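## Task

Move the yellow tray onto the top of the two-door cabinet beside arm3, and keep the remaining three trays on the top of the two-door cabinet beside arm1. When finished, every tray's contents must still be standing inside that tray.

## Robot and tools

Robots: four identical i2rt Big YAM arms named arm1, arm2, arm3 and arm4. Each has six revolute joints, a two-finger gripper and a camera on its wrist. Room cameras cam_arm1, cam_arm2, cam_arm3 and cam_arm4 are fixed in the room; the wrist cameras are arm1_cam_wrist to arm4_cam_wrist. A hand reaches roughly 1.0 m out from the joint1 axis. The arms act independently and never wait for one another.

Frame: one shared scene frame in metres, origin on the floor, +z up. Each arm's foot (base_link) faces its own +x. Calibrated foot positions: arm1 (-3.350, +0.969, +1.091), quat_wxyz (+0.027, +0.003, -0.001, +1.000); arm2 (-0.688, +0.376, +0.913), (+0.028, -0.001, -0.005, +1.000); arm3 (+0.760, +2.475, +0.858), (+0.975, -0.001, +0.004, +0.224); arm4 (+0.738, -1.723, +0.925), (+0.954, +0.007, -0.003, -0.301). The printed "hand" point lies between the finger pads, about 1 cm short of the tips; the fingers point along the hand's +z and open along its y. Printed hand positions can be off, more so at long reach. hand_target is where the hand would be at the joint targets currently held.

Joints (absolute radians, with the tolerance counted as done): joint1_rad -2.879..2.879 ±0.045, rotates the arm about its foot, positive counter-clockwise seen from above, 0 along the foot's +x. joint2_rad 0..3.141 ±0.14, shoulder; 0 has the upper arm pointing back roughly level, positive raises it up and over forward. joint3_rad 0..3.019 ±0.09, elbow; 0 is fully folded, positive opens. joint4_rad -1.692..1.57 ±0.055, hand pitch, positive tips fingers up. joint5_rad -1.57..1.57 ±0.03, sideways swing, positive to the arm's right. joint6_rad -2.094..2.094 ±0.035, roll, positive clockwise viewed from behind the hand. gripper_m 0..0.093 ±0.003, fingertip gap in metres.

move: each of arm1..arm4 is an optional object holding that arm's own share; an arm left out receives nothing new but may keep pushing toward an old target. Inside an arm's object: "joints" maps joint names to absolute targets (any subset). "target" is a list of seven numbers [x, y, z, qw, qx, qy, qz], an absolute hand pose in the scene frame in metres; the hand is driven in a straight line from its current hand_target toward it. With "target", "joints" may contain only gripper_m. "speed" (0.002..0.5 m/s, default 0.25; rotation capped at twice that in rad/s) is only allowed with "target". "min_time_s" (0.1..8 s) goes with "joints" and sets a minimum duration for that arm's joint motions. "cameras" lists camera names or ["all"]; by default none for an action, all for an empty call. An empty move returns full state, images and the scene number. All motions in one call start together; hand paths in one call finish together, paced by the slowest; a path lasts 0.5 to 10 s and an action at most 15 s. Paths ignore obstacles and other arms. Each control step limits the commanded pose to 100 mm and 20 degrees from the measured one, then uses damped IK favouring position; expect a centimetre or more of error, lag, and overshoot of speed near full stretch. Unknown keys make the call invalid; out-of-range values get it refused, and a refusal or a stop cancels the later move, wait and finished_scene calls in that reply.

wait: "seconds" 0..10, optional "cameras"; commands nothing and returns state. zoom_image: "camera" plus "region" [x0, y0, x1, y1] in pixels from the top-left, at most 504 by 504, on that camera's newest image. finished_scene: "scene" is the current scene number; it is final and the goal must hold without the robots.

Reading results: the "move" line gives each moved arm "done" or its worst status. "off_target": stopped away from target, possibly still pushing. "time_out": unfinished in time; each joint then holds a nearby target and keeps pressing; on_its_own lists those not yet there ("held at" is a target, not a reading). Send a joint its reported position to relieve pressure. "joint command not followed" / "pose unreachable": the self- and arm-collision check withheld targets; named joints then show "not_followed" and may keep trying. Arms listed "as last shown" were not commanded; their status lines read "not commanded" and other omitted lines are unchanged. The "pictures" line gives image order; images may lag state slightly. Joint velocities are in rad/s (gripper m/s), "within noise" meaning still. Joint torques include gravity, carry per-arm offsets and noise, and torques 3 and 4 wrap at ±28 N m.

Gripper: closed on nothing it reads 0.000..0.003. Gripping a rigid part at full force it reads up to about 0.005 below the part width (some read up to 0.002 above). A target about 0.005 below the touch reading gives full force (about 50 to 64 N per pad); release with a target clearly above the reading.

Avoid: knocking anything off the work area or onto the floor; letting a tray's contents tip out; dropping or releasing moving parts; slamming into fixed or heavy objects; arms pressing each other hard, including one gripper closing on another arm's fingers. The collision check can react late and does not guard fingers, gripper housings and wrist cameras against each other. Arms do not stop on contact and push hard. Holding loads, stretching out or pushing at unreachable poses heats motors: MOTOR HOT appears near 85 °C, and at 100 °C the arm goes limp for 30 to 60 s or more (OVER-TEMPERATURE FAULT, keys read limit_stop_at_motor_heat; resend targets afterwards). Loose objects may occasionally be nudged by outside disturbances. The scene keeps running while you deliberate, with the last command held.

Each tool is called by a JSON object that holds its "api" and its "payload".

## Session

{"api": "move", "payload": {"cameras": ["arm1_cam_wrist", "cam_arm1", "cam_arm2", "cam_arm3", "arm3_cam_wrist"]}}

{"api": "zoom_image", "payload": {"camera": "arm1_cam_wrist", "region": [180, 150, 480, 440]}}

{"api": "zoom_image", "payload": {"camera": "cam_arm1", "region": [420, 150, 680, 330]}}

Scene clock: 0.00 s.
Joint torques (N m): no reading
Heat: arm1: hottest joint2_rad 29 °C; arm2: hottest joint3_rad 34 °C; arm3: hottest joint3_rad 34 °C; arm4: hottest joint3_rad 41 °C.
Joint velocities: within noise
arm1.joint_positions: joint1_rad=+0.766 joint2_rad=+0.634 joint3_rad=+1.422 joint4_rad=-1.162 joint5_rad=-0.132 joint6_rad=-0.632 gripper_m=+0.09396
arm1.joint_status: not commanded
arm1.hand: x=-3.5247 y=+0.7837 z=+1.6824 quat_wxyz=(+0.075, +0.620, +0.543, -0.561) (m; scene frame)
arm1.hand_target: x=-3.5222 y=+0.7858 z=+1.6932 quat_wxyz=(+0.075, +0.615, +0.539, -0.571) (m; scene frame)
arm1.hand_status: not commanded
arm2.joint_positions: joint1_rad=-0.681 joint2_rad=+0.642 joint3_rad=+1.475 joint4_rad=-1.478 joint5_rad=+0.033 joint6_rad=-0.175 gripper_m=+0.09396
arm2.joint_status: not commanded
arm2.hand: x=-0.8437 y=+0.5195 z=+1.4598 quat_wxyz=(-0.214, +0.857, -0.253, -0.395) (m; scene frame)
arm2.hand_target: x=-0.8423 y=+0.5181 z=+1.4712 quat_wxyz=(-0.219, +0.851, -0.251, -0.406) (m; scene frame)
arm2.hand_status: not commanded
arm3.joint_positions: joint1_rad=-0.424 joint2_rad=+0.641 joint3_rad=+1.397 joint4_rad=-1.400 joint5_rad=+0.227 joint6_rad=+0.733 gripper_m=+0.09396
arm3.joint_status: not commanded
arm3.hand: x=+0.9971 y=+2.4438 z=+1.3841 quat_wxyz=(-0.448, -0.354, -0.818, -0.068) (m; scene frame)
arm3.hand_target: x=+0.9952 y=+2.4438 z=+1.3977 quat_wxyz=(-0.461, -0.353, -0.811, -0.074) (m; scene frame)
arm3.hand_status: not commanded
arm4.joint_positions: joint1_rad=-0.674 joint2_rad=+0.598 joint3_rad=+1.422 joint4_rad=-1.373 joint5_rad=+0.010 joint6_rad=+0.589 gripper_m=+0.09396
arm4.joint_status: not commanded
arm4.hand: x=+0.7921 y=-1.9387 z=+1.4740 quat_wxyz=(-0.457, -0.708, -0.513, +0.164) (m; scene frame)
arm4.hand_target: x=+0.7911 y=-1.9359 z=+1.4847 quat_wxyz=(-0.467, -0.703, -0.509, +0.168) (m; scene frame)
arm4.hand_status: not commanded
pictures: arm1_cam_wrist, arm3_cam_wrist, cam_arm1, cam_arm2, cam_arm3
Images, in order (width x height): arm1_cam_wrist 672x504, arm3_cam_wrist 672x504, cam_arm1 896x504, cam_arm2 896x504, cam_arm3 896x504.

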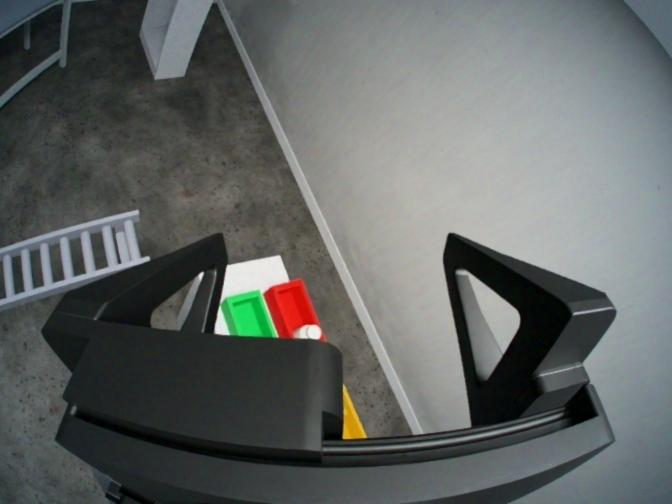

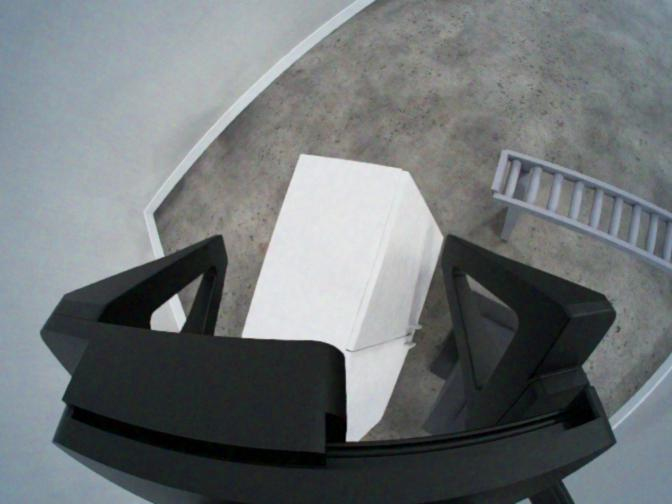

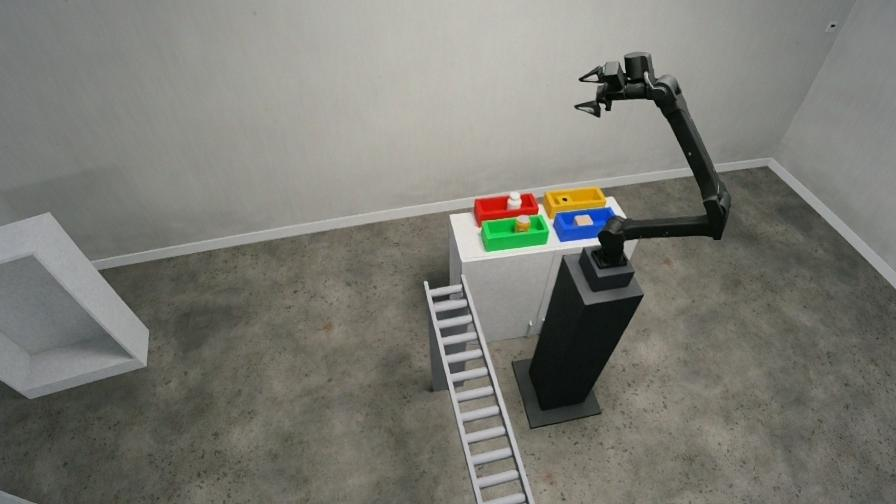

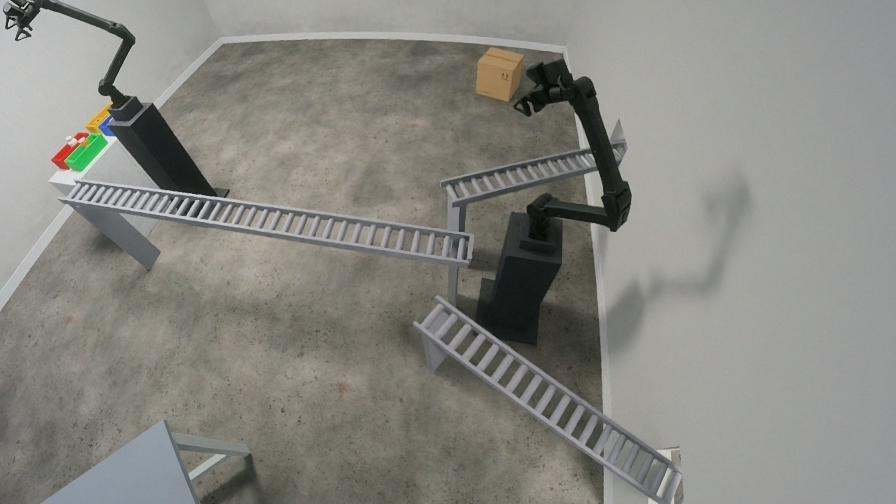

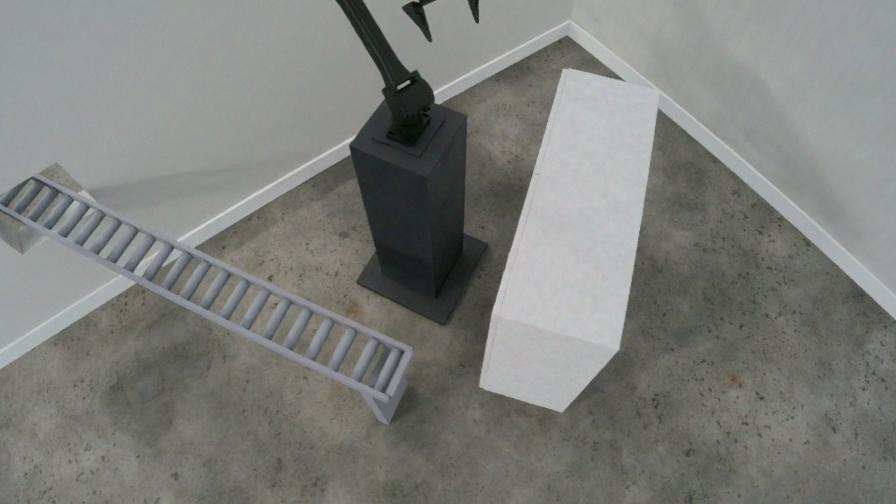

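Scaled by 1.680 from the camera's 672x504 image, which has a finer 960x720 frame.

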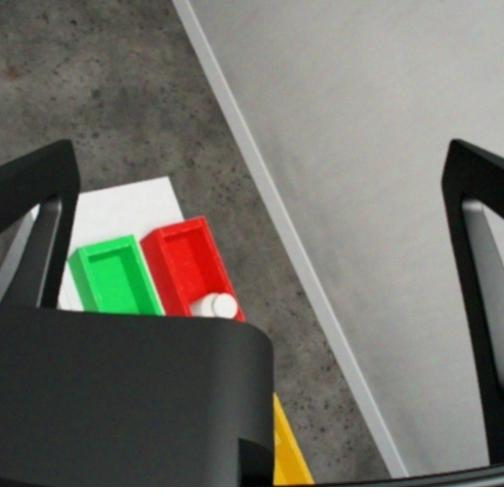

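Scaled by 1.938 from the camera's 896x504 image, which has a finer 1280x720 frame.

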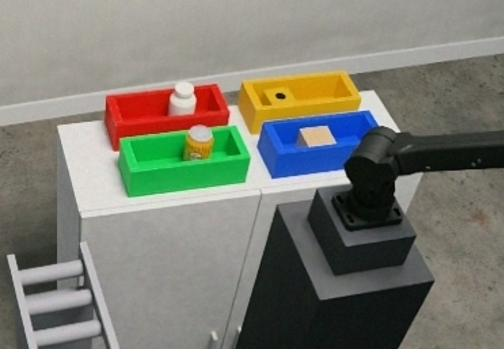

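{"api": "move", "payload": {"arm1": {"target": [-3.93, 1.08, 1.28, 0.0, 1.0, 0.0, 0.0], "speed": 0.3, "joints": {"gripper_m": 0.05}}, "arm2": {"target": [-1.0, 0.75, 1.15, 0.0, 0.9063, -0.4226, 0.0], "speed": 0.3}, "arm3": {"joints": {"joint1_rad": -1.1, "joint4_rad": -1.45, "joint5_rad": 0.0, "joint6_rad": 0.0}, "min_time_s": 2.5}, "cameras": ["arm1_cam_wrist", "arm2_cam_wrist", "arm3_cam_wrist", "cam_arm1"]}}

Scene clock: 58.77 s.
Joint torques (N m): arm1=[-0.62 -20.31 13 0.18 0.3 0.29] | arm2=[-0.09 -13.92 12.11 -0.12 0 0.19] | arm3=[0.38 0.85 9.46 1.07 -0.18 -0.07] | arm4=[-1.32 1.55 9.36 1.52 0.11 -0.01]
Heat: arm1: hottest joint3_rad 34 °C; arm2: hottest joint3_rad 38 °C; arm3: hottest joint3_rad 38 °C; arm4: hottest joint3_rad 48 °C.
move: arm1 off_target; arm2 off_target; arm3 done
Joint velocities: within noise
arm1.joint_positions: joint1_rad=-0.129 joint2_rad=+1.905 joint3_rad=+1.783 joint4_rad=-1.483 joint5_rad=-0.003 joint6_rad=-0.205 gripper_m=+0.05012
arm1.joint_status: all done
arm1.hand: x=-3.9196 y=+1.0740 z=+1.2663 quat_wxyz=(+0.004, +1.000, +0.011, +0.014) (m; scene frame)
arm1.hand_target: x=-3.9294 y=+1.0800 z=+1.2800 quat_wxyz=(+0.000, +1.000, +0.000, +0.000) (m; scene frame)
arm1.hand_status: off_target (0.018 m and 2.1 deg from the pose sent, 0.643 m and 103.3 deg at the start)
arm2.joint_positions: joint1_rad=-0.817 joint2_rad=+1.615 joint3_rad=+1.506 joint4_rad=-1.502 joint5_rad=-0.003 joint6_rad=-0.024 gripper_m=+0.09396
arm2.joint_status: not commanded
arm2.hand: x=-0.9950 y=+0.7385 z=+1.1330 quat_wxyz=(+0.006, +0.911, -0.412, +0.016) (m; scene frame)
arm2.hand_target: x=-0.9994 y=+0.7495 z=+1.1500 quat_wxyz=(+0.000, +0.906, -0.422, +0.000) (m; scene frame)
arm2.hand_status: off_target (0.021 m and 2.4 deg from the pose sent, 0.417 m and 55.9 deg at the start)
arm3.joint_positions: joint1_rad=-1.090 joint2_rad=+0.641 joint3_rad=+1.397 joint4_rad=-1.441 joint5_rad=+0.004 joint6_rad=+0.015 gripper_m=+0.09396
arm3.joint_status: all done
arm3.hand: x=+0.9476 y=+2.3398 z=+1.3741 quat_wxyz=(-0.405, -0.289, -0.857, +0.136) (m; scene frame)
arm3.hand_target: x=+0.9435 y=+2.3408 z=+1.3846 quat_wxyz=(-0.411, -0.285, -0.854, +0.141) (m; scene frame)
arm3.hand_status: not commanded
arm4: as last shown
pictures: arm1_cam_wrist, arm2_cam_wrist, arm3_cam_wrist, cam_arm1
Images, in order (width x height): arm1_cam_wrist 672x504, arm2_cam_wrist 672x504, arm3_cam_wrist 672x504, cam_arm1 896x504.

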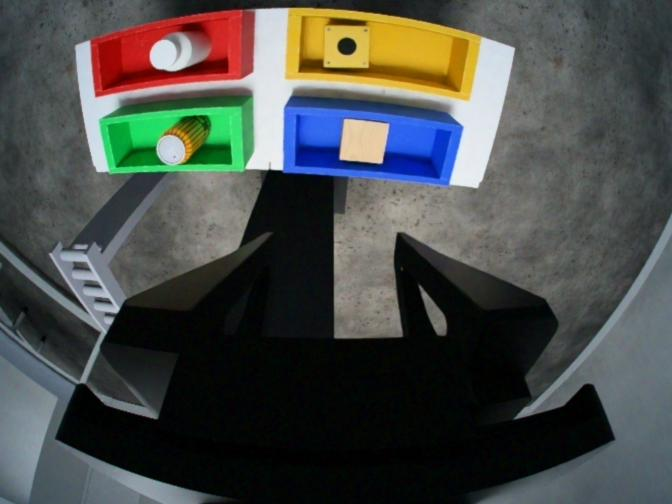

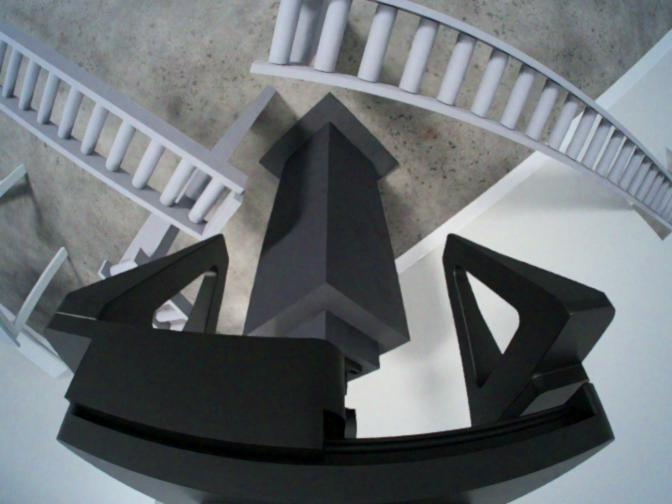

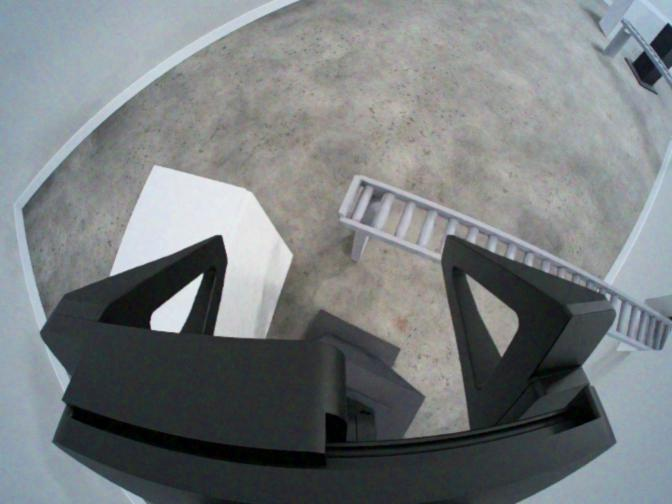

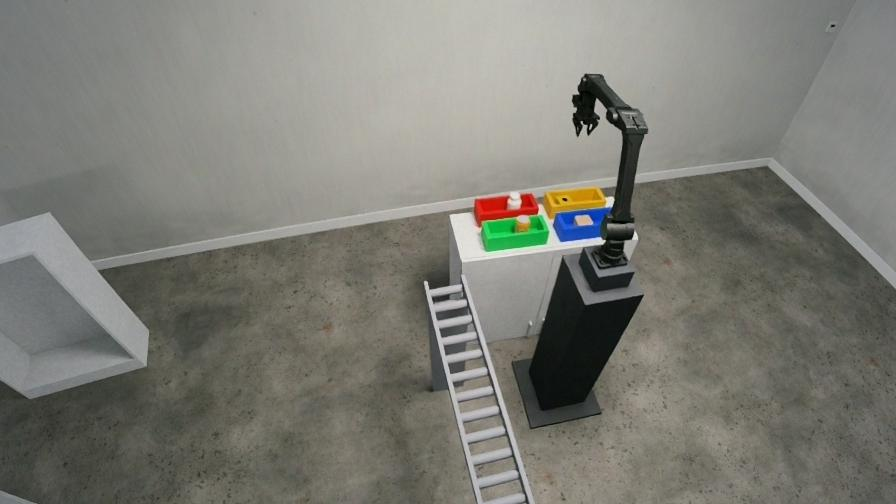

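{"api": "zoom_image", "payload": {"camera": "arm1_cam_wrist", "region": [270, 0, 500, 190]}}

{"api": "zoom_image", "payload": {"camera": "arm2_cam_wrist", "region": [230, 0, 490, 160]}}

Scaled by 2.191 from the camera's 672x504 image, which has a finer 960x720 frame.

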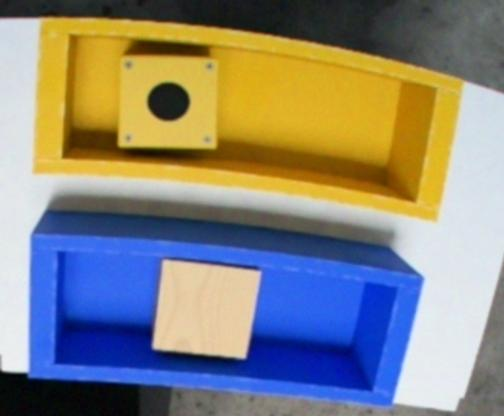

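Scaled by 1.938 from the camera's 672x504 image, which has a finer 960x720 frame.

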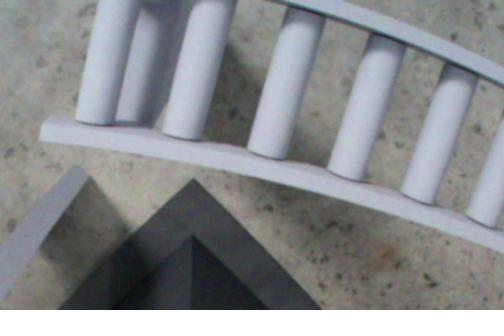

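{"api": "move", "payload": {"arm1": {"target": [-4.052, 1.139, 0.985, 0.0, 0.7272, 0.6864, 0.0], "speed": 0.25, "joints": {"gripper_m": 0.05}}, "arm2": {"target": [-0.99, 0.735, 0.95, 0.0, 0.9063, -0.4226, 0.0], "speed": 0.25}, "cameras": ["arm1_cam_wrist", "arm2_cam_wrist"]}}

{"api": "zoom_image", "payload": {"camera": "arm2_cam_wrist", "region": [230, 0, 490, 160]}}

Scene clock: 228.70 s.
Joint torques (N m): arm1=[-0.85 -25.76 11.93 0.29 0.09 0.04] | arm2=[0.38 -13.16 7.34 0.77 -0.03 0.23] | arm3=[0.44 0.91 9.46 1.06 -0.18 -0.08] | arm4=[-1.38 1.38 9.33 1.61 0.09 0]
Heat: arm1: hottest joint2_rad 39 °C; arm2: hottest joint3_rad 49 °C; arm3: hottest joint3_rad 41 °C; arm4: hottest joint3_rad 51 °C.
move: arm1 off_target; arm2 done
Joint velocities: within noise
arm1.joint_positions: joint1_rad=-0.173 joint2_rad=+2.522 joint3_rad=+2.089 joint4_rad=-1.158 joint5_rad=+0.002 joint6_rad=-1.734 gripper_m=+0.05012
arm1.joint_status: all done
arm1.hand: x=-4.0431 y=+1.1296 z=+0.9825 quat_wxyz=(+0.005, +0.729, +0.684, +0.005) (m; scene frame)
arm1.hand_target: x=-4.0515 y=+1.1388 z=+0.9851 quat_wxyz=(+0.000, +0.727, +0.686, +0.000) (m; scene frame)
arm1.hand_status: off_target (0.013 m and 0.9 deg from the pose sent, 0.318 m and 85.4 deg at the start)
arm2.joint_positions: joint1_rad=-0.817 joint2_rad=+1.727 joint3_rad=+1.150 joint4_rad=-1.006 joint5_rad=-0.003 joint6_rad=-0.016 gripper_m=+0.09396
arm2.joint_status: not commanded
arm2.hand: x=-0.9877 y=+0.7317 z=+0.9539 quat_wxyz=(+0.000, +0.910, -0.415, +0.003) (m; scene frame)
arm2.hand_target: x=-0.9900 y=+0.7350 z=+0.9501 quat_wxyz=(+0.000, +0.906, -0.423, +0.000) (m; scene frame)
arm2.hand_status: done (0.006 m and 1.0 deg from the pose sent, 0.183 m and 2.4 deg at the start)
arm3, arm4: as last shown
pictures: arm1_cam_wrist, arm2_cam_wrist
Images, in order (width x height): arm1_cam_wrist 672x504, arm2_cam_wrist 672x504.

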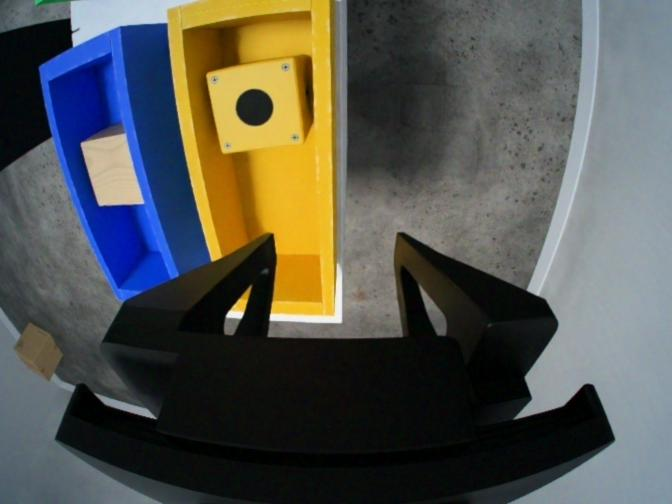

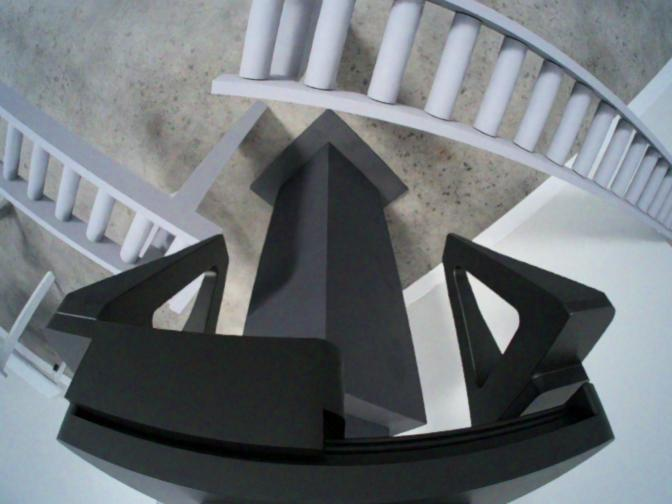

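Scaled by 1.938 from the camera's 672x504 image, which has a finer 960x720 frame.

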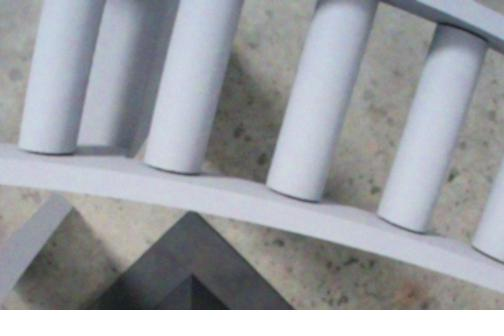

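{"api": "move", "payload": {"arm1": {"target": [-4.047, 1.157, 0.902, 0.0, 0.7272, 0.6864, 0.0], "speed": 0.2, "joints": {"gripper_m": 0.05}}, "cameras": ["arm1_cam_wrist", "cam_arm1"]}}

{"api": "zoom_image", "payload": {"camera": "arm1_cam_wrist", "region": [180, 60, 480, 340]}}

Scene clock: 279.70 s.
Joint torques (N m): arm1=[-0.38 -27.05 11.08 0.8 0.08 0] | arm2=[1.03 -12.92 7.41 0.66 -0.01 0.16] | arm3=[0.44 0.85 9.46 1.07 -0.17 -0.07] | arm4=[-0.97 1.32 9.44 1.55 0.1 0.03]
Heat: arm1: hottest joint2_rad 44 °C; arm2: hottest joint3_rad 41 °C; arm3: hottest joint3_rad 41 °C; arm4: hottest joint3_rad 51 °C.
move: arm1 off_target
Joint velocities: within noise
arm1.joint_positions: joint1_rad=-0.205 joint2_rad=+2.667 joint3_rad=+2.112 joint4_rad=-1.067 joint5_rad=+0.002 joint6_rad=-1.760 gripper_m=+0.05012
arm1.joint_status: all done
arm1.hand: x=-4.0287 y=+1.1494 z=+0.8898 quat_wxyz=(+0.019, +0.731, +0.682, +0.013) (m; scene frame)
arm1.hand_target: x=-4.0463 y=+1.1567 z=+0.9025 quat_wxyz=(+0.000, +0.727, +0.686, +0.000) (m; scene frame)
arm1.hand_status: off_target (0.023 m and 2.7 deg from the pose sent, 0.085 m and 0.9 deg at the start)
arm2, arm3, arm4: as last shown
pictures: arm1_cam_wrist, cam_arm1
Images, in order (width x height): arm1_cam_wrist 672x504, cam_arm1 896x504.

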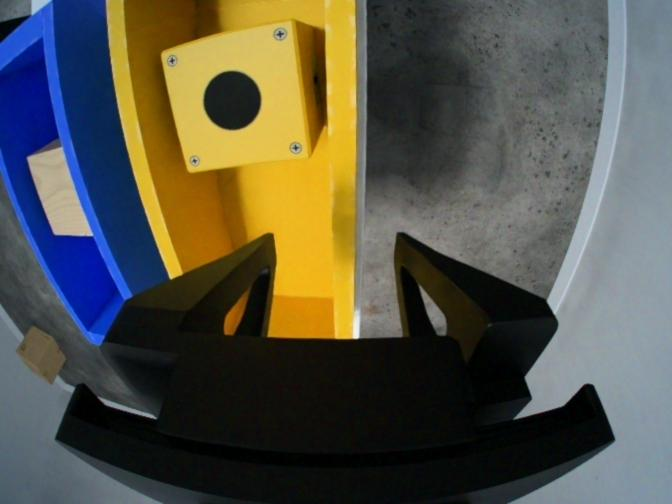

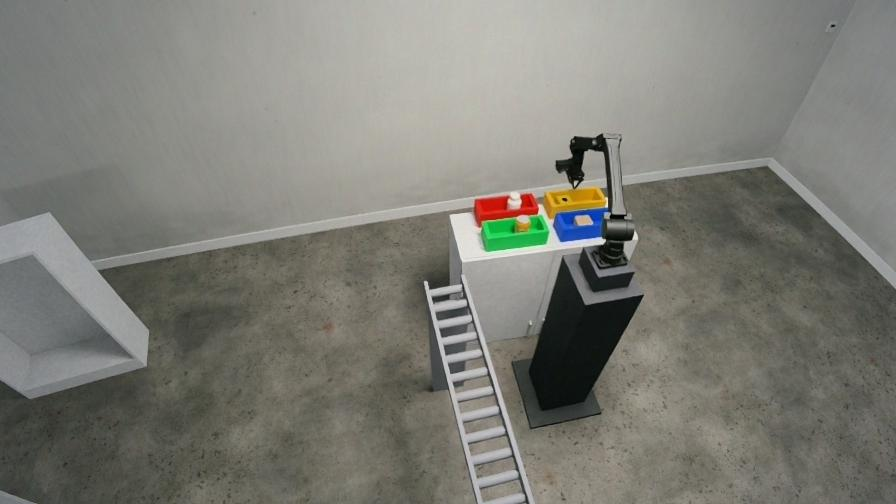

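Scaled by 1.680 from the camera's 672x504 image, which has a finer 960x720 frame.

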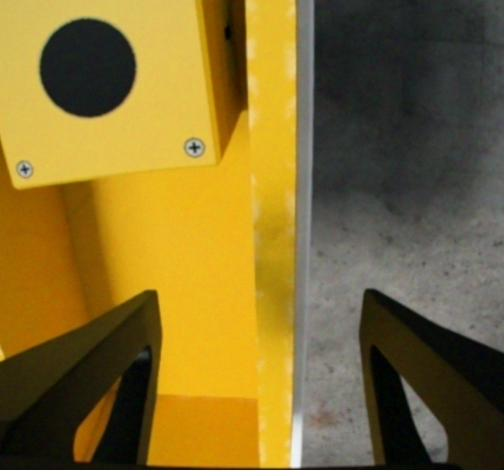

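{"api": "move", "payload": {"arm1": {"target": [-4.053, 1.151, 0.890, 0.0, 0.7272, 0.6864, 0.0], "speed": 0.15, "joints": {"gripper_m": 0.05}}}}

{"api": "move", "payload": {"arm1": {"target": [-4.053, 1.151, 0.850, 0.0, 0.7272, 0.6864, 0.0], "speed": 0.12, "joints": {"gripper_m": 0.05}}, "cameras": ["arm1_cam_wrist", "cam_arm1"]}}

{"api": "zoom_image", "payload": {"camera": "arm1_cam_wrist", "region": [180, 60, 480, 340]}}

Scene clock: 305.50 s.
Joint torques (N m): arm1=[0.38 -25.93 11.33 0.72 0.08 0.09] | arm2=[0.32 -13.04 7.66 0.77 -0.06 0.14] | arm3=[0.44 0.97 9.47 1.09 -0.17 -0.08] | arm4=[-1.08 1.32 9.52 1.62 0.09 0.03]
Heat: arm1: hottest joint2_rad 46 °C; arm2: hottest joint3_rad 40 °C; arm3: hottest joint3_rad 42 °C; arm4: hottest joint3_rad 51 °C.
move: arm1 off_target
Joint velocities: within noise
arm1.joint_positions: joint1_rad=-0.205 joint2_rad=+2.683 joint3_rad=+2.150 joint4_rad=-1.067 joint5_rad=+0.002 joint6_rad=-1.760 gripper_m=+0.05012
arm1.joint_status: all done
arm1.hand: x=-4.0398 y=+1.1523 z=+0.8908 quat_wxyz=(+0.009, +0.731, +0.682, +0.007) (m; scene frame)
arm1.hand_target: x=-4.0526 y=+1.1507 z=+0.8904 quat_wxyz=(+0.000, +0.727, +0.687, +0.000) (m; scene frame)
arm1.hand_status: off_target (0.013 m and 1.5 deg from the pose sent, 0.024 m and 2.7 deg at the start)
arm2, arm3, arm4: as last shown
pictures: none

Scene clock: 306.90 s.
Joint torques (N m): arm1=[0.38 -26.64 10.99 0.91 0.09 0.11] | arm2=[0.85 -12.92 7.56 0.47 0.03 0.17] | arm3=[0.44 0.79 9.47 1.07 -0.19 -0.07] | arm4=[-1.44 1.49 9.32 1.59 0.09 -0.01]
Heat: arm1: hottest joint2_rad 46 °C; arm2: hottest joint3_rad 40 °C; arm3: hottest joint3_rad 42 °C; arm4: hottest joint3_rad 51 °C.
move: arm1 off_target
Joint velocities: within noise
arm1.joint_positions: joint1_rad=-0.205 joint2_rad=+2.767 joint3_rad=+2.192 joint4_rad=-1.037 joint5_rad=+0.002 joint6_rad=-1.760 gripper_m=+0.05012
arm1.joint_status: all done
arm1.hand: x=-4.0364 y=+1.1514 z=+0.8456 quat_wxyz=(+0.014, +0.731, +0.682, +0.010) (m; scene frame)
arm1.hand_target: x=-4.0523 y=+1.1506 z=+0.8504 quat_wxyz=(+0.000, +0.727, +0.687, +0.000) (m; scene frame)
arm1.hand_status: off_target (0.017 m and 2.1 deg from the pose sent, 0.043 m and 1.5 deg at the start)
arm2, arm3, arm4: as last shown
pictures: arm1_cam_wrist, cam_arm1
Images, in order (width x height): arm1_cam_wrist 672x504, cam_arm1 896x504.

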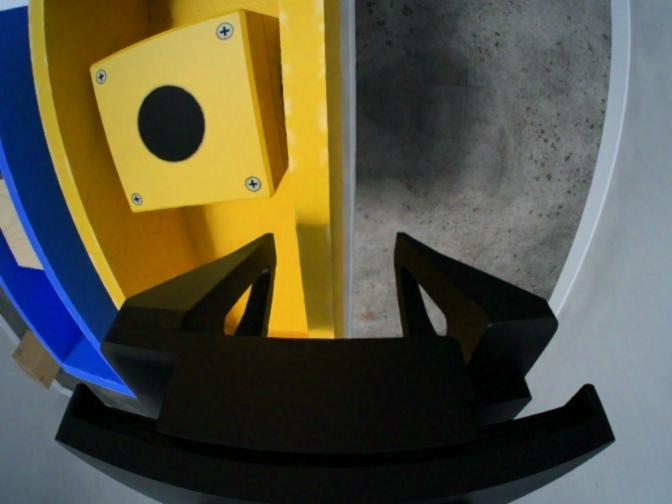

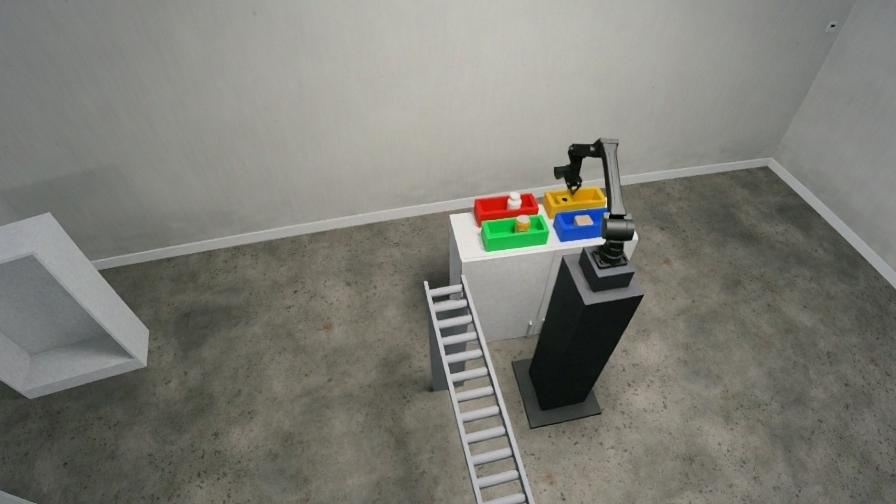

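Scaled by 1.680 from the camera's 672x504 image, which has a finer 960x720 frame.

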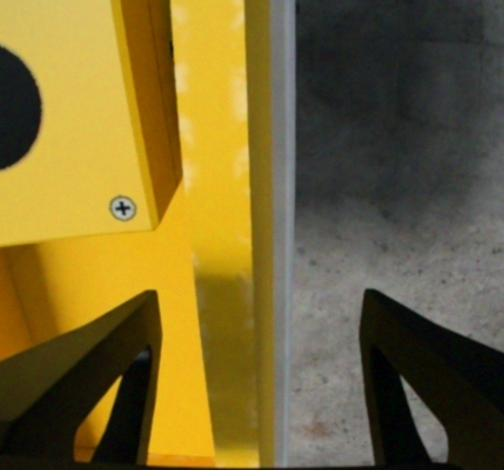

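{"api": "move", "payload": {"arm1": {"target": [-4.0445, 1.152, 0.826, 0.0, 0.7272, 0.6864, 0.0], "speed": 0.1, "joints": {"gripper_m": 0.05}}, "cameras": ["arm1_cam_wrist", "cam_arm1"]}}

{"api": "zoom_image", "payload": {"camera": "arm1_cam_wrist", "region": [180, 60, 480, 340]}}

{"api": "zoom_image", "payload": {"camera": "cam_arm1", "region": [500, 130, 640, 260]}}

Scene clock: 329.30 s.
Joint torques (N m): arm1=[-0.03 -25.82 9.14 1.09 0.06 0.07] | arm2=[1.26 -13.39 7.39 0.64 0 0.22] | arm3=[0.38 0.91 9.47 1.09 -0.17 -0.07] | arm4=[-1.08 1.14 9.37 1.54 0.09 0.03]
Heat: arm1: hottest joint2_rad 41 °C; arm2: hottest joint3_rad 39 °C; arm3: hottest joint3_rad 42 °C; arm4: hottest joint3_rad 51 °C.
move: arm1 done
Joint velocities: within noise
arm1.joint_positions: joint1_rad=-0.205 joint2_rad=+2.784 joint3_rad=+2.192 joint4_rad=-0.994 joint5_rad=+0.002 joint6_rad=-1.760 gripper_m=+0.05012
arm1.joint_status: all done
arm1.hand: x=-4.0404 y=+1.1525 z=+0.8338 quat_wxyz=(+0.003, +0.731, +0.682, +0.003) (m; scene frame)
arm1.hand_target: x=-4.0442 y=+1.1518 z=+0.8260 quat_wxyz=(+0.000, +0.727, +0.686, +0.000) (m; scene frame)
arm1.hand_status: done (0.009 m and 0.9 deg from the pose sent, 0.021 m and 2.1 deg at the start)
arm2, arm3, arm4: as last shown
pictures: arm1_cam_wrist, cam_arm1
Images, in order (width x height): arm1_cam_wrist 672x504, cam_arm1 896x504.

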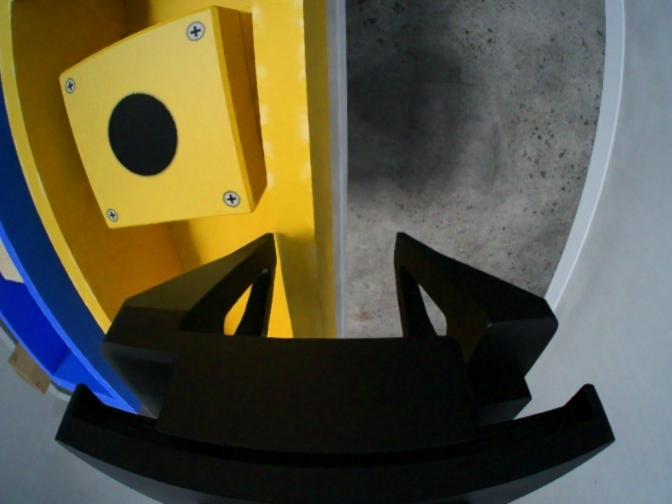

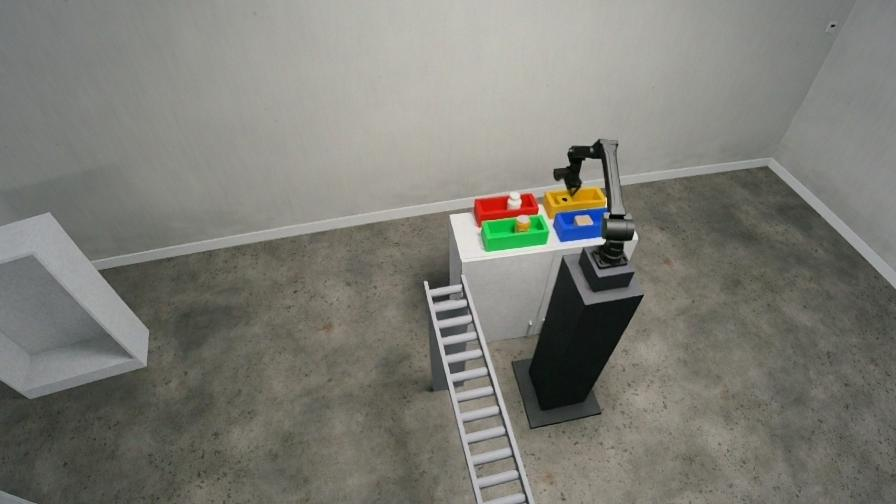

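Scaled by 1.680 from the camera's 672x504 image, which has a finer 960x720 frame.

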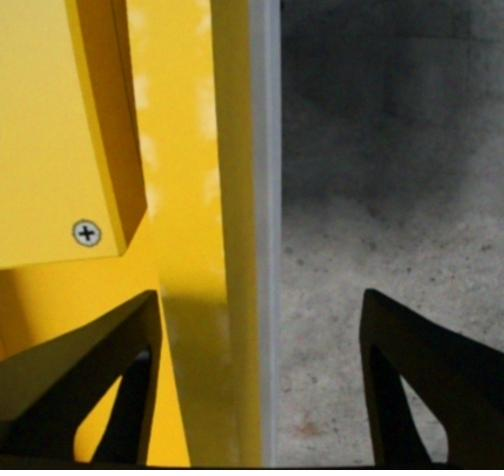

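Scaled by 3.600 from the camera's 896x504 image, which has a finer 1280x720 frame.

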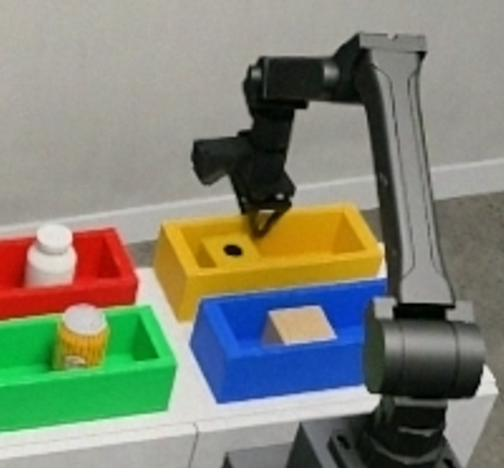

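{"api": "move", "payload": {"arm1": {"target": [-4.027, 1.152, 0.826, 0.0, 0.7272, 0.6864, 0.0], "speed": 0.1, "joints": {"gripper_m": 0.05}}, "cameras": ["arm1_cam_wrist"]}}

{"api": "zoom_image", "payload": {"camera": "arm1_cam_wrist", "region": [180, 60, 480, 340]}}

Scene clock: 343.87 s.
Joint torques (N m): arm1=[-0.32 -28.28 6.76 1.01 0.07 0.05] | arm2=[1.9 -13.33 7.53 0.7 -0.06 0.19] | arm3=[0.32 0.91 9.48 1.05 -0.18 -0.07] | arm4=[-1.26 1.44 9.33 1.61 0.1 0]
Heat: arm1: hottest joint2_rad 44 °C; arm2: hottest joint3_rad 39 °C; arm3: hottest joint3_rad 42 °C; arm4: hottest joint3_rad 51 °C.
move: arm1 off_target
Joint velocities: within noise
arm1.joint_positions: joint1_rad=-0.207 joint2_rad=+2.773 joint3_rad=+2.105 joint4_rad=-0.935 joint5_rad=+0.002 joint6_rad=-1.765 gripper_m=+0.05011
arm1.joint_status: all done
arm1.hand: x=-4.0188 y=+1.1482 z=+0.8145 quat_wxyz=(+0.011, +0.730, +0.683, +0.008) (m; scene frame)
arm1.hand_target: x=-4.0269 y=+1.1519 z=+0.8260 quat_wxyz=(+0.000, +0.727, +0.686, +0.000) (m; scene frame)
arm1.hand_status: off_target (0.015 m and 1.6 deg from the pose sent, 0.016 m and 0.9 deg at the start)
arm2, arm3, arm4: as last shown
pictures: arm1_cam_wrist
Images, in order (width x height): arm1_cam_wrist 672x504.

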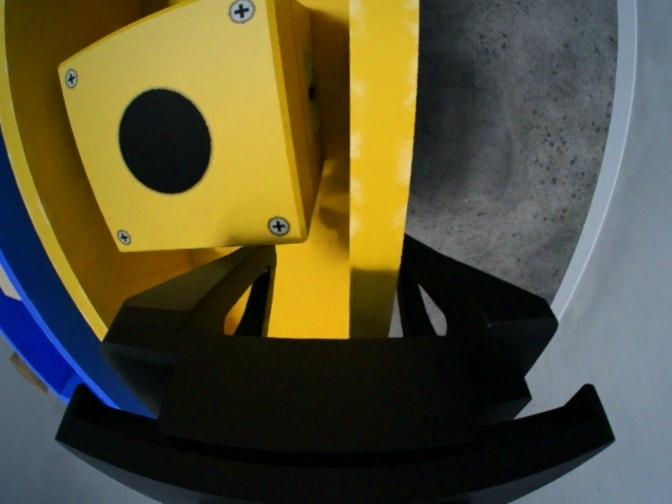

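Scaled by 1.680 from the camera's 672x504 image, which has a finer 960x720 frame.

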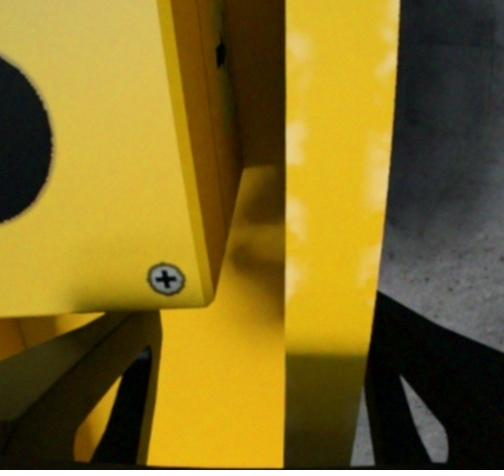

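{"api": "move", "payload": {"arm1": {"target": [-4.037, 1.155, 0.834, 0.0, 0.7272, 0.6864, 0.0], "speed": 0.1, "joints": {"gripper_m": 0.05}}, "cameras": ["arm1_cam_wrist"]}}

{"api": "zoom_image", "payload": {"camera": "arm1_cam_wrist", "region": [180, 60, 480, 340]}}

Scene clock: 363.53 s.
Joint torques (N m): arm1=[-0.32 -27.46 10.36 0.17 0.07 0.07] | arm2=[2.08 -13.63 7.64 0.69 -0.04 0.16] | arm3=[0.44 0.91 9.47 1.07 -0.17 -0.07] | arm4=[-1.14 1.67 9.36 1.65 0.09 0.03]
Heat: arm1: hottest joint2_rad 43 °C; arm2: hottest joint3_rad 39 °C; arm3: hottest joint3_rad 42 °C; arm4: hottest joint3_rad 51 °C.
move: arm1 off_target
Joint velocities: within noise
arm1.joint_positions: joint1_rad=-0.207 joint2_rad=+2.773 joint3_rad=+2.115 joint4_rad=-0.954 joint5_rad=+0.002 joint6_rad=-1.766 gripper_m=+0.05011
arm1.joint_status: all done
arm1.hand: x=-4.0193 y=+1.1483 z=+0.8178 quat_wxyz=(+0.014, +0.730, +0.683, +0.010) (m; scene frame)
arm1.hand_target: x=-4.0364 y=+1.1548 z=+0.8344 quat_wxyz=(+0.000, +0.727, +0.686, +0.000) (m; scene frame)
arm1.hand_status: off_target (0.025 m and 2.0 deg from the pose sent, 0.028 m and 1.6 deg at the start)
arm2, arm3: as last shown
arm4.joint_positions: joint1_rad=-0.674 joint2_rad=+0.598 joint3_rad=+1.422 joint4_rad=-1.373 joint5_rad=+0.010 joint6_rad=+0.589 gripper_m=+0.09396
arm4.joint_status: not commanded
arm4.hand: x=+0.7921 y=-1.9387 z=+1.4740 quat_wxyz=(-0.457, -0.708, -0.513, +0.164) (m; scene frame)
arm4.hand_target: x=+0.7911 y=-1.9359 z=+1.4847 quat_wxyz=(-0.467, -0.703, -0.509, +0.168) (m; scene frame)
arm4.hand_status: not commanded
pictures: arm1_cam_wrist
Images, in order (width x height): arm1_cam_wrist 672x504.

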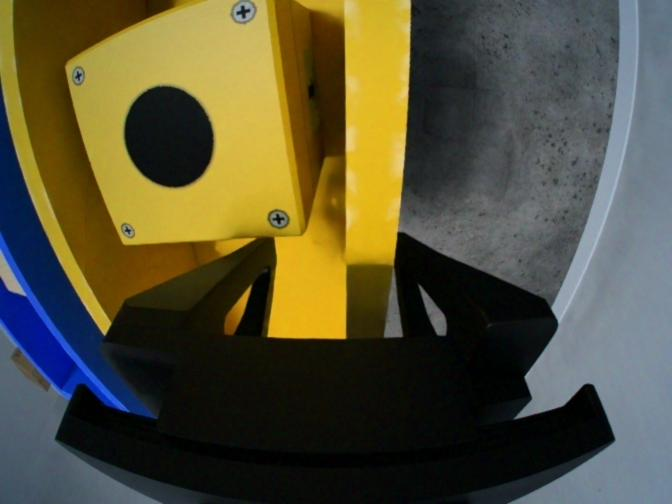

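Scaled by 1.680 from the camera's 672x504 image, which has a finer 960x720 frame.

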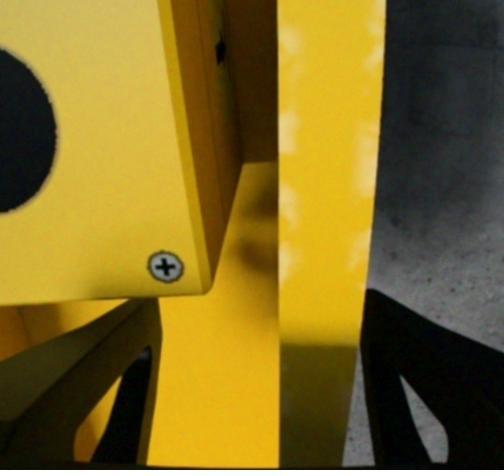

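{"api": "move", "payload": {"arm1": {"target": [-4.047, 1.155, 0.837, 0.0, 0.7272, 0.6864, 0.0], "speed": 0.1, "joints": {"gripper_m": 0.05}}}}

{"api": "move", "payload": {"arm1": {"joints": {"gripper_m": 0.002}}, "cameras": ["arm1_cam_wrist"]}}

{"api": "zoom_image", "payload": {"camera": "arm1_cam_wrist", "region": [180, 60, 480, 340]}}

Scene clock: 379.43 s.
Joint torques (N m): arm1=[-0.03 -26.05 10.92 0.27 0.06 0.1] | arm2=[0.56 -12.45 7.49 0.84 -0.12 0.22] | arm3=[0.5 0.91 9.47 1.09 -0.17 -0.07] | arm4=[-0.91 1.73 9.39 1.55 0.1 0]
Heat: arm1: hottest joint2_rad 43 °C; arm2: hottest joint3_rad 39 °C; arm3: hottest joint3_rad 42 °C; arm4: hottest joint3_rad 51 °C.
move: arm1 done
Joint velocities: within noise
arm1.joint_positions: joint1_rad=-0.207 joint2_rad=+2.773 joint3_rad=+2.176 joint4_rad=-0.992 joint5_rad=+0.002 joint6_rad=-1.766 gripper_m=+0.05011
arm1.joint_status: all done
arm1.hand: x=-4.0379 y=+1.1533 z=+0.8366 quat_wxyz=(+0.004, +0.730, +0.683, +0.004) (m; scene frame)
arm1.hand_target: x=-4.0466 y=+1.1548 z=+0.8371 quat_wxyz=(+0.000, +0.727, +0.686, +0.000) (m; scene frame)
arm1.hand_status: done (0.009 m and 0.8 deg from the pose sent, 0.034 m and 2.0 deg at the start)
arm2, arm4: as last shown
arm3.joint_positions: joint1_rad=-1.090 joint2_rad=+0.641 joint3_rad=+1.397 joint4_rad=-1.441 joint5_rad=+0.004 joint6_rad=+0.015 gripper_m=+0.09396
arm3.joint_status: not commanded
arm3.hand: x=+0.9476 y=+2.3398 z=+1.3741 quat_wxyz=(-0.405, -0.289, -0.857, +0.136) (m; scene frame)
arm3.hand_target: x=+0.9435 y=+2.3408 z=+1.3846 quat_wxyz=(-0.411, -0.285, -0.854, +0.141) (m; scene frame)
arm3.hand_status: not commanded
pictures: none

Scene clock: 380.13 s.
Joint torques (N m): arm1=[0.26 -26.34 10.71 0.51 0.13 0.11] | arm2=[1.55 -13.1 7.28 0.81 0.02 0.21] | arm3=[0.5 0.79 9.46 1.07 -0.17 -0.08] | arm4=[-1.38 1.61 9.32 1.58 0.1 0]
Heat: arm1: hottest joint2_rad 43 °C; arm2: hottest joint3_rad 39 °C; arm3: hottest joint3_rad 42 °C; arm4: hottest joint3_rad 51 °C.
move: arm1 off_target
Joint velocities: within noise
arm1.joint_positions: joint1_rad=-0.207 joint2_rad=+2.774 joint3_rad=+2.179 joint4_rad=-0.998 joint5_rad=+0.001 joint6_rad=-1.768 gripper_m=+0.01100
arm1.joint_status: gripper_m off_target (ended at +0.01103, target +0.00200)
arm1.hand: x=-4.0372 y=+1.1528 z=+0.8369 quat_wxyz=(+0.007, +0.729, +0.684, +0.005) (m; scene frame)
arm1.hand_target: x=-4.0467 y=+1.1549 z=+0.8372 quat_wxyz=(+0.000, +0.727, +0.686, +0.000) (m; scene frame)
arm1.hand_status: not commanded
arm2.joint_positions: joint1_rad=-0.817 joint2_rad=+1.727 joint3_rad=+1.150 joint4_rad=-1.006 joint5_rad=-0.003 joint6_rad=-0.016 gripper_m=+0.09396
arm2.joint_status: not commanded
arm2.hand: x=-0.9877 y=+0.7317 z=+0.9539 quat_wxyz=(+0.000, +0.910, -0.415, +0.003) (m; scene frame)
arm2.hand_target: x=-0.9900 y=+0.7350 z=+0.9501 quat_wxyz=(+0.000, +0.906, -0.423, +0.000) (m; scene frame)
arm2.hand_status: not commanded
arm3, arm4: as last shown
pictures: arm1_cam_wrist
Images, in order (width x height): arm1_cam_wrist 672x504.

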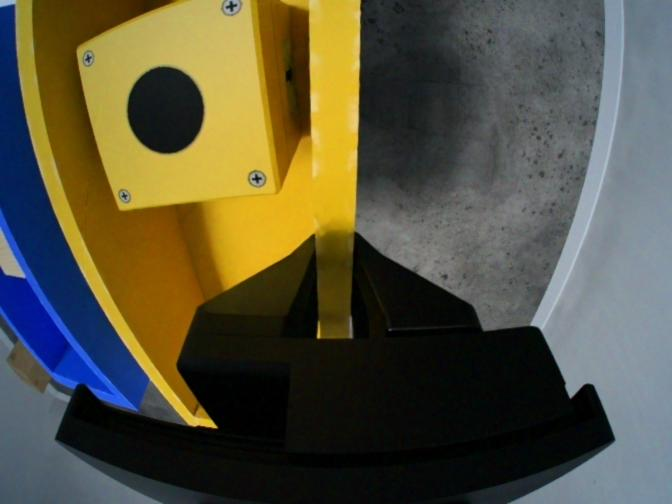

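Scaled by 1.680 from the camera's 672x504 image, which has a finer 960x720 frame.

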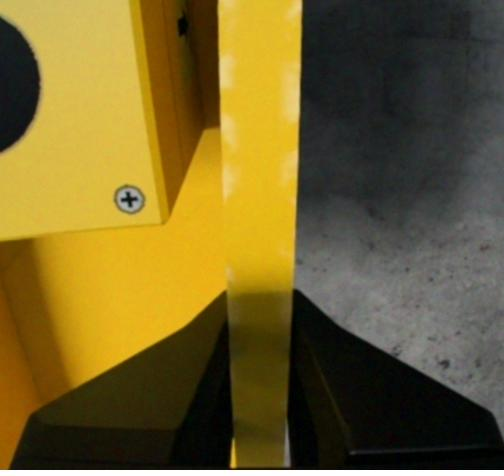

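{"api": "move", "payload": {"arm1": {"target": [-4.067, 1.157, 0.905, 0.0, 0.7272, 0.6864, 0.0], "speed": 0.08, "joints": {"gripper_m": 0.002}}, "cameras": ["arm1_cam_wrist", "cam_arm1"]}}

{"api": "zoom_image", "payload": {"camera": "cam_arm1", "region": [500, 130, 640, 260]}}

Scene clock: 394.77 s.
Joint torques (N m): arm1=[0.26 -31.74 12.53 -0.42 0.08 0.15] | arm2=[1.14 -13.45 7.49 0.9 0 0.18] | arm3=[0.38 0.91 9.44 1.07 -0.18 -0.07] | arm4=[-1.2 1.61 9.5 1.58 0.09 0.01]
Heat: arm1: hottest joint2_rad 45 °C; arm2: hottest joint3_rad 39 °C; arm3: hottest joint3_rad 42 °C; arm4: hottest joint3_rad 51 °C.
move: arm1 off_target
Joint velocities: within noise
arm1.joint_positions: joint1_rad=-0.207 joint2_rad=+2.774 joint3_rad=+2.213 joint4_rad=-1.104 joint5_rad=+0.002 joint6_rad=-1.768 gripper_m=+0.01100
arm1.joint_status: gripper_m off_target (ended at +0.01100, target +0.00200)
arm1.hand: x=-4.0267 y=+1.1502 z=+0.8487 quat_wxyz=(+0.037, +0.728, +0.684, +0.024) (m; scene frame)
arm1.hand_target: x=-4.0641 y=+1.1561 z=+0.9053 quat_wxyz=(+0.000, +0.727, +0.686, +0.000) (m; scene frame)
arm1.hand_status: off_target (0.070 m and 5.1 deg from the pose sent, 0.074 m and 1.0 deg at the start)
arm2, arm3, arm4: as last shown
pictures: arm1_cam_wrist, cam_arm1
Images, in order (width x height): arm1_cam_wrist 672x504, cam_arm1 896x504.

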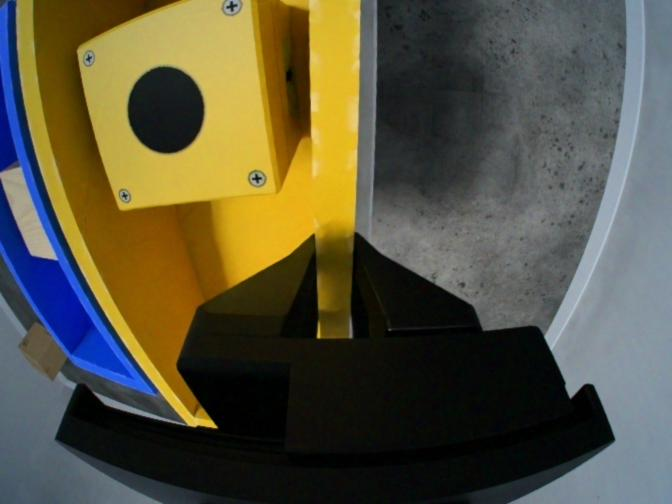

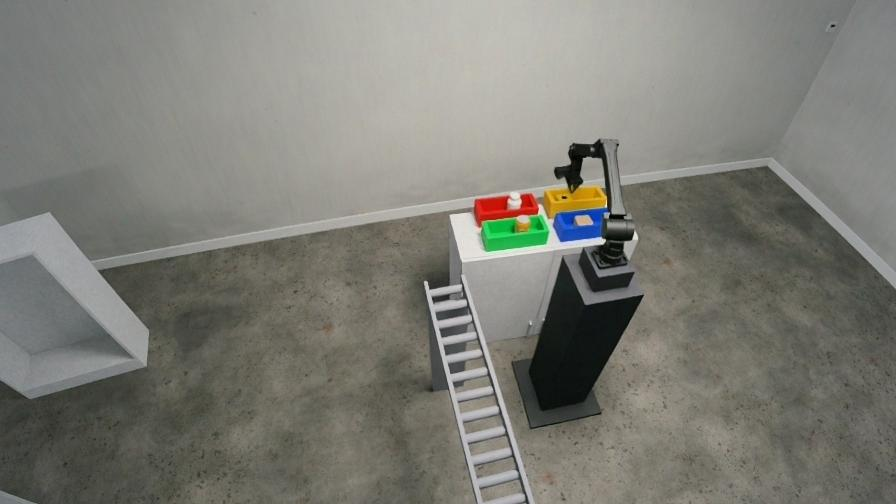

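Scaled by 3.600 from the camera's 896x504 image, which has a finer 1280x720 frame.

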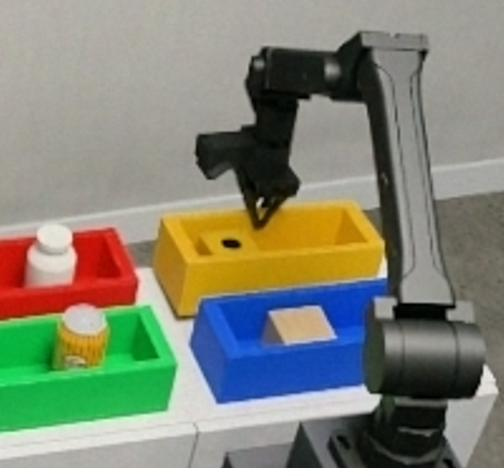

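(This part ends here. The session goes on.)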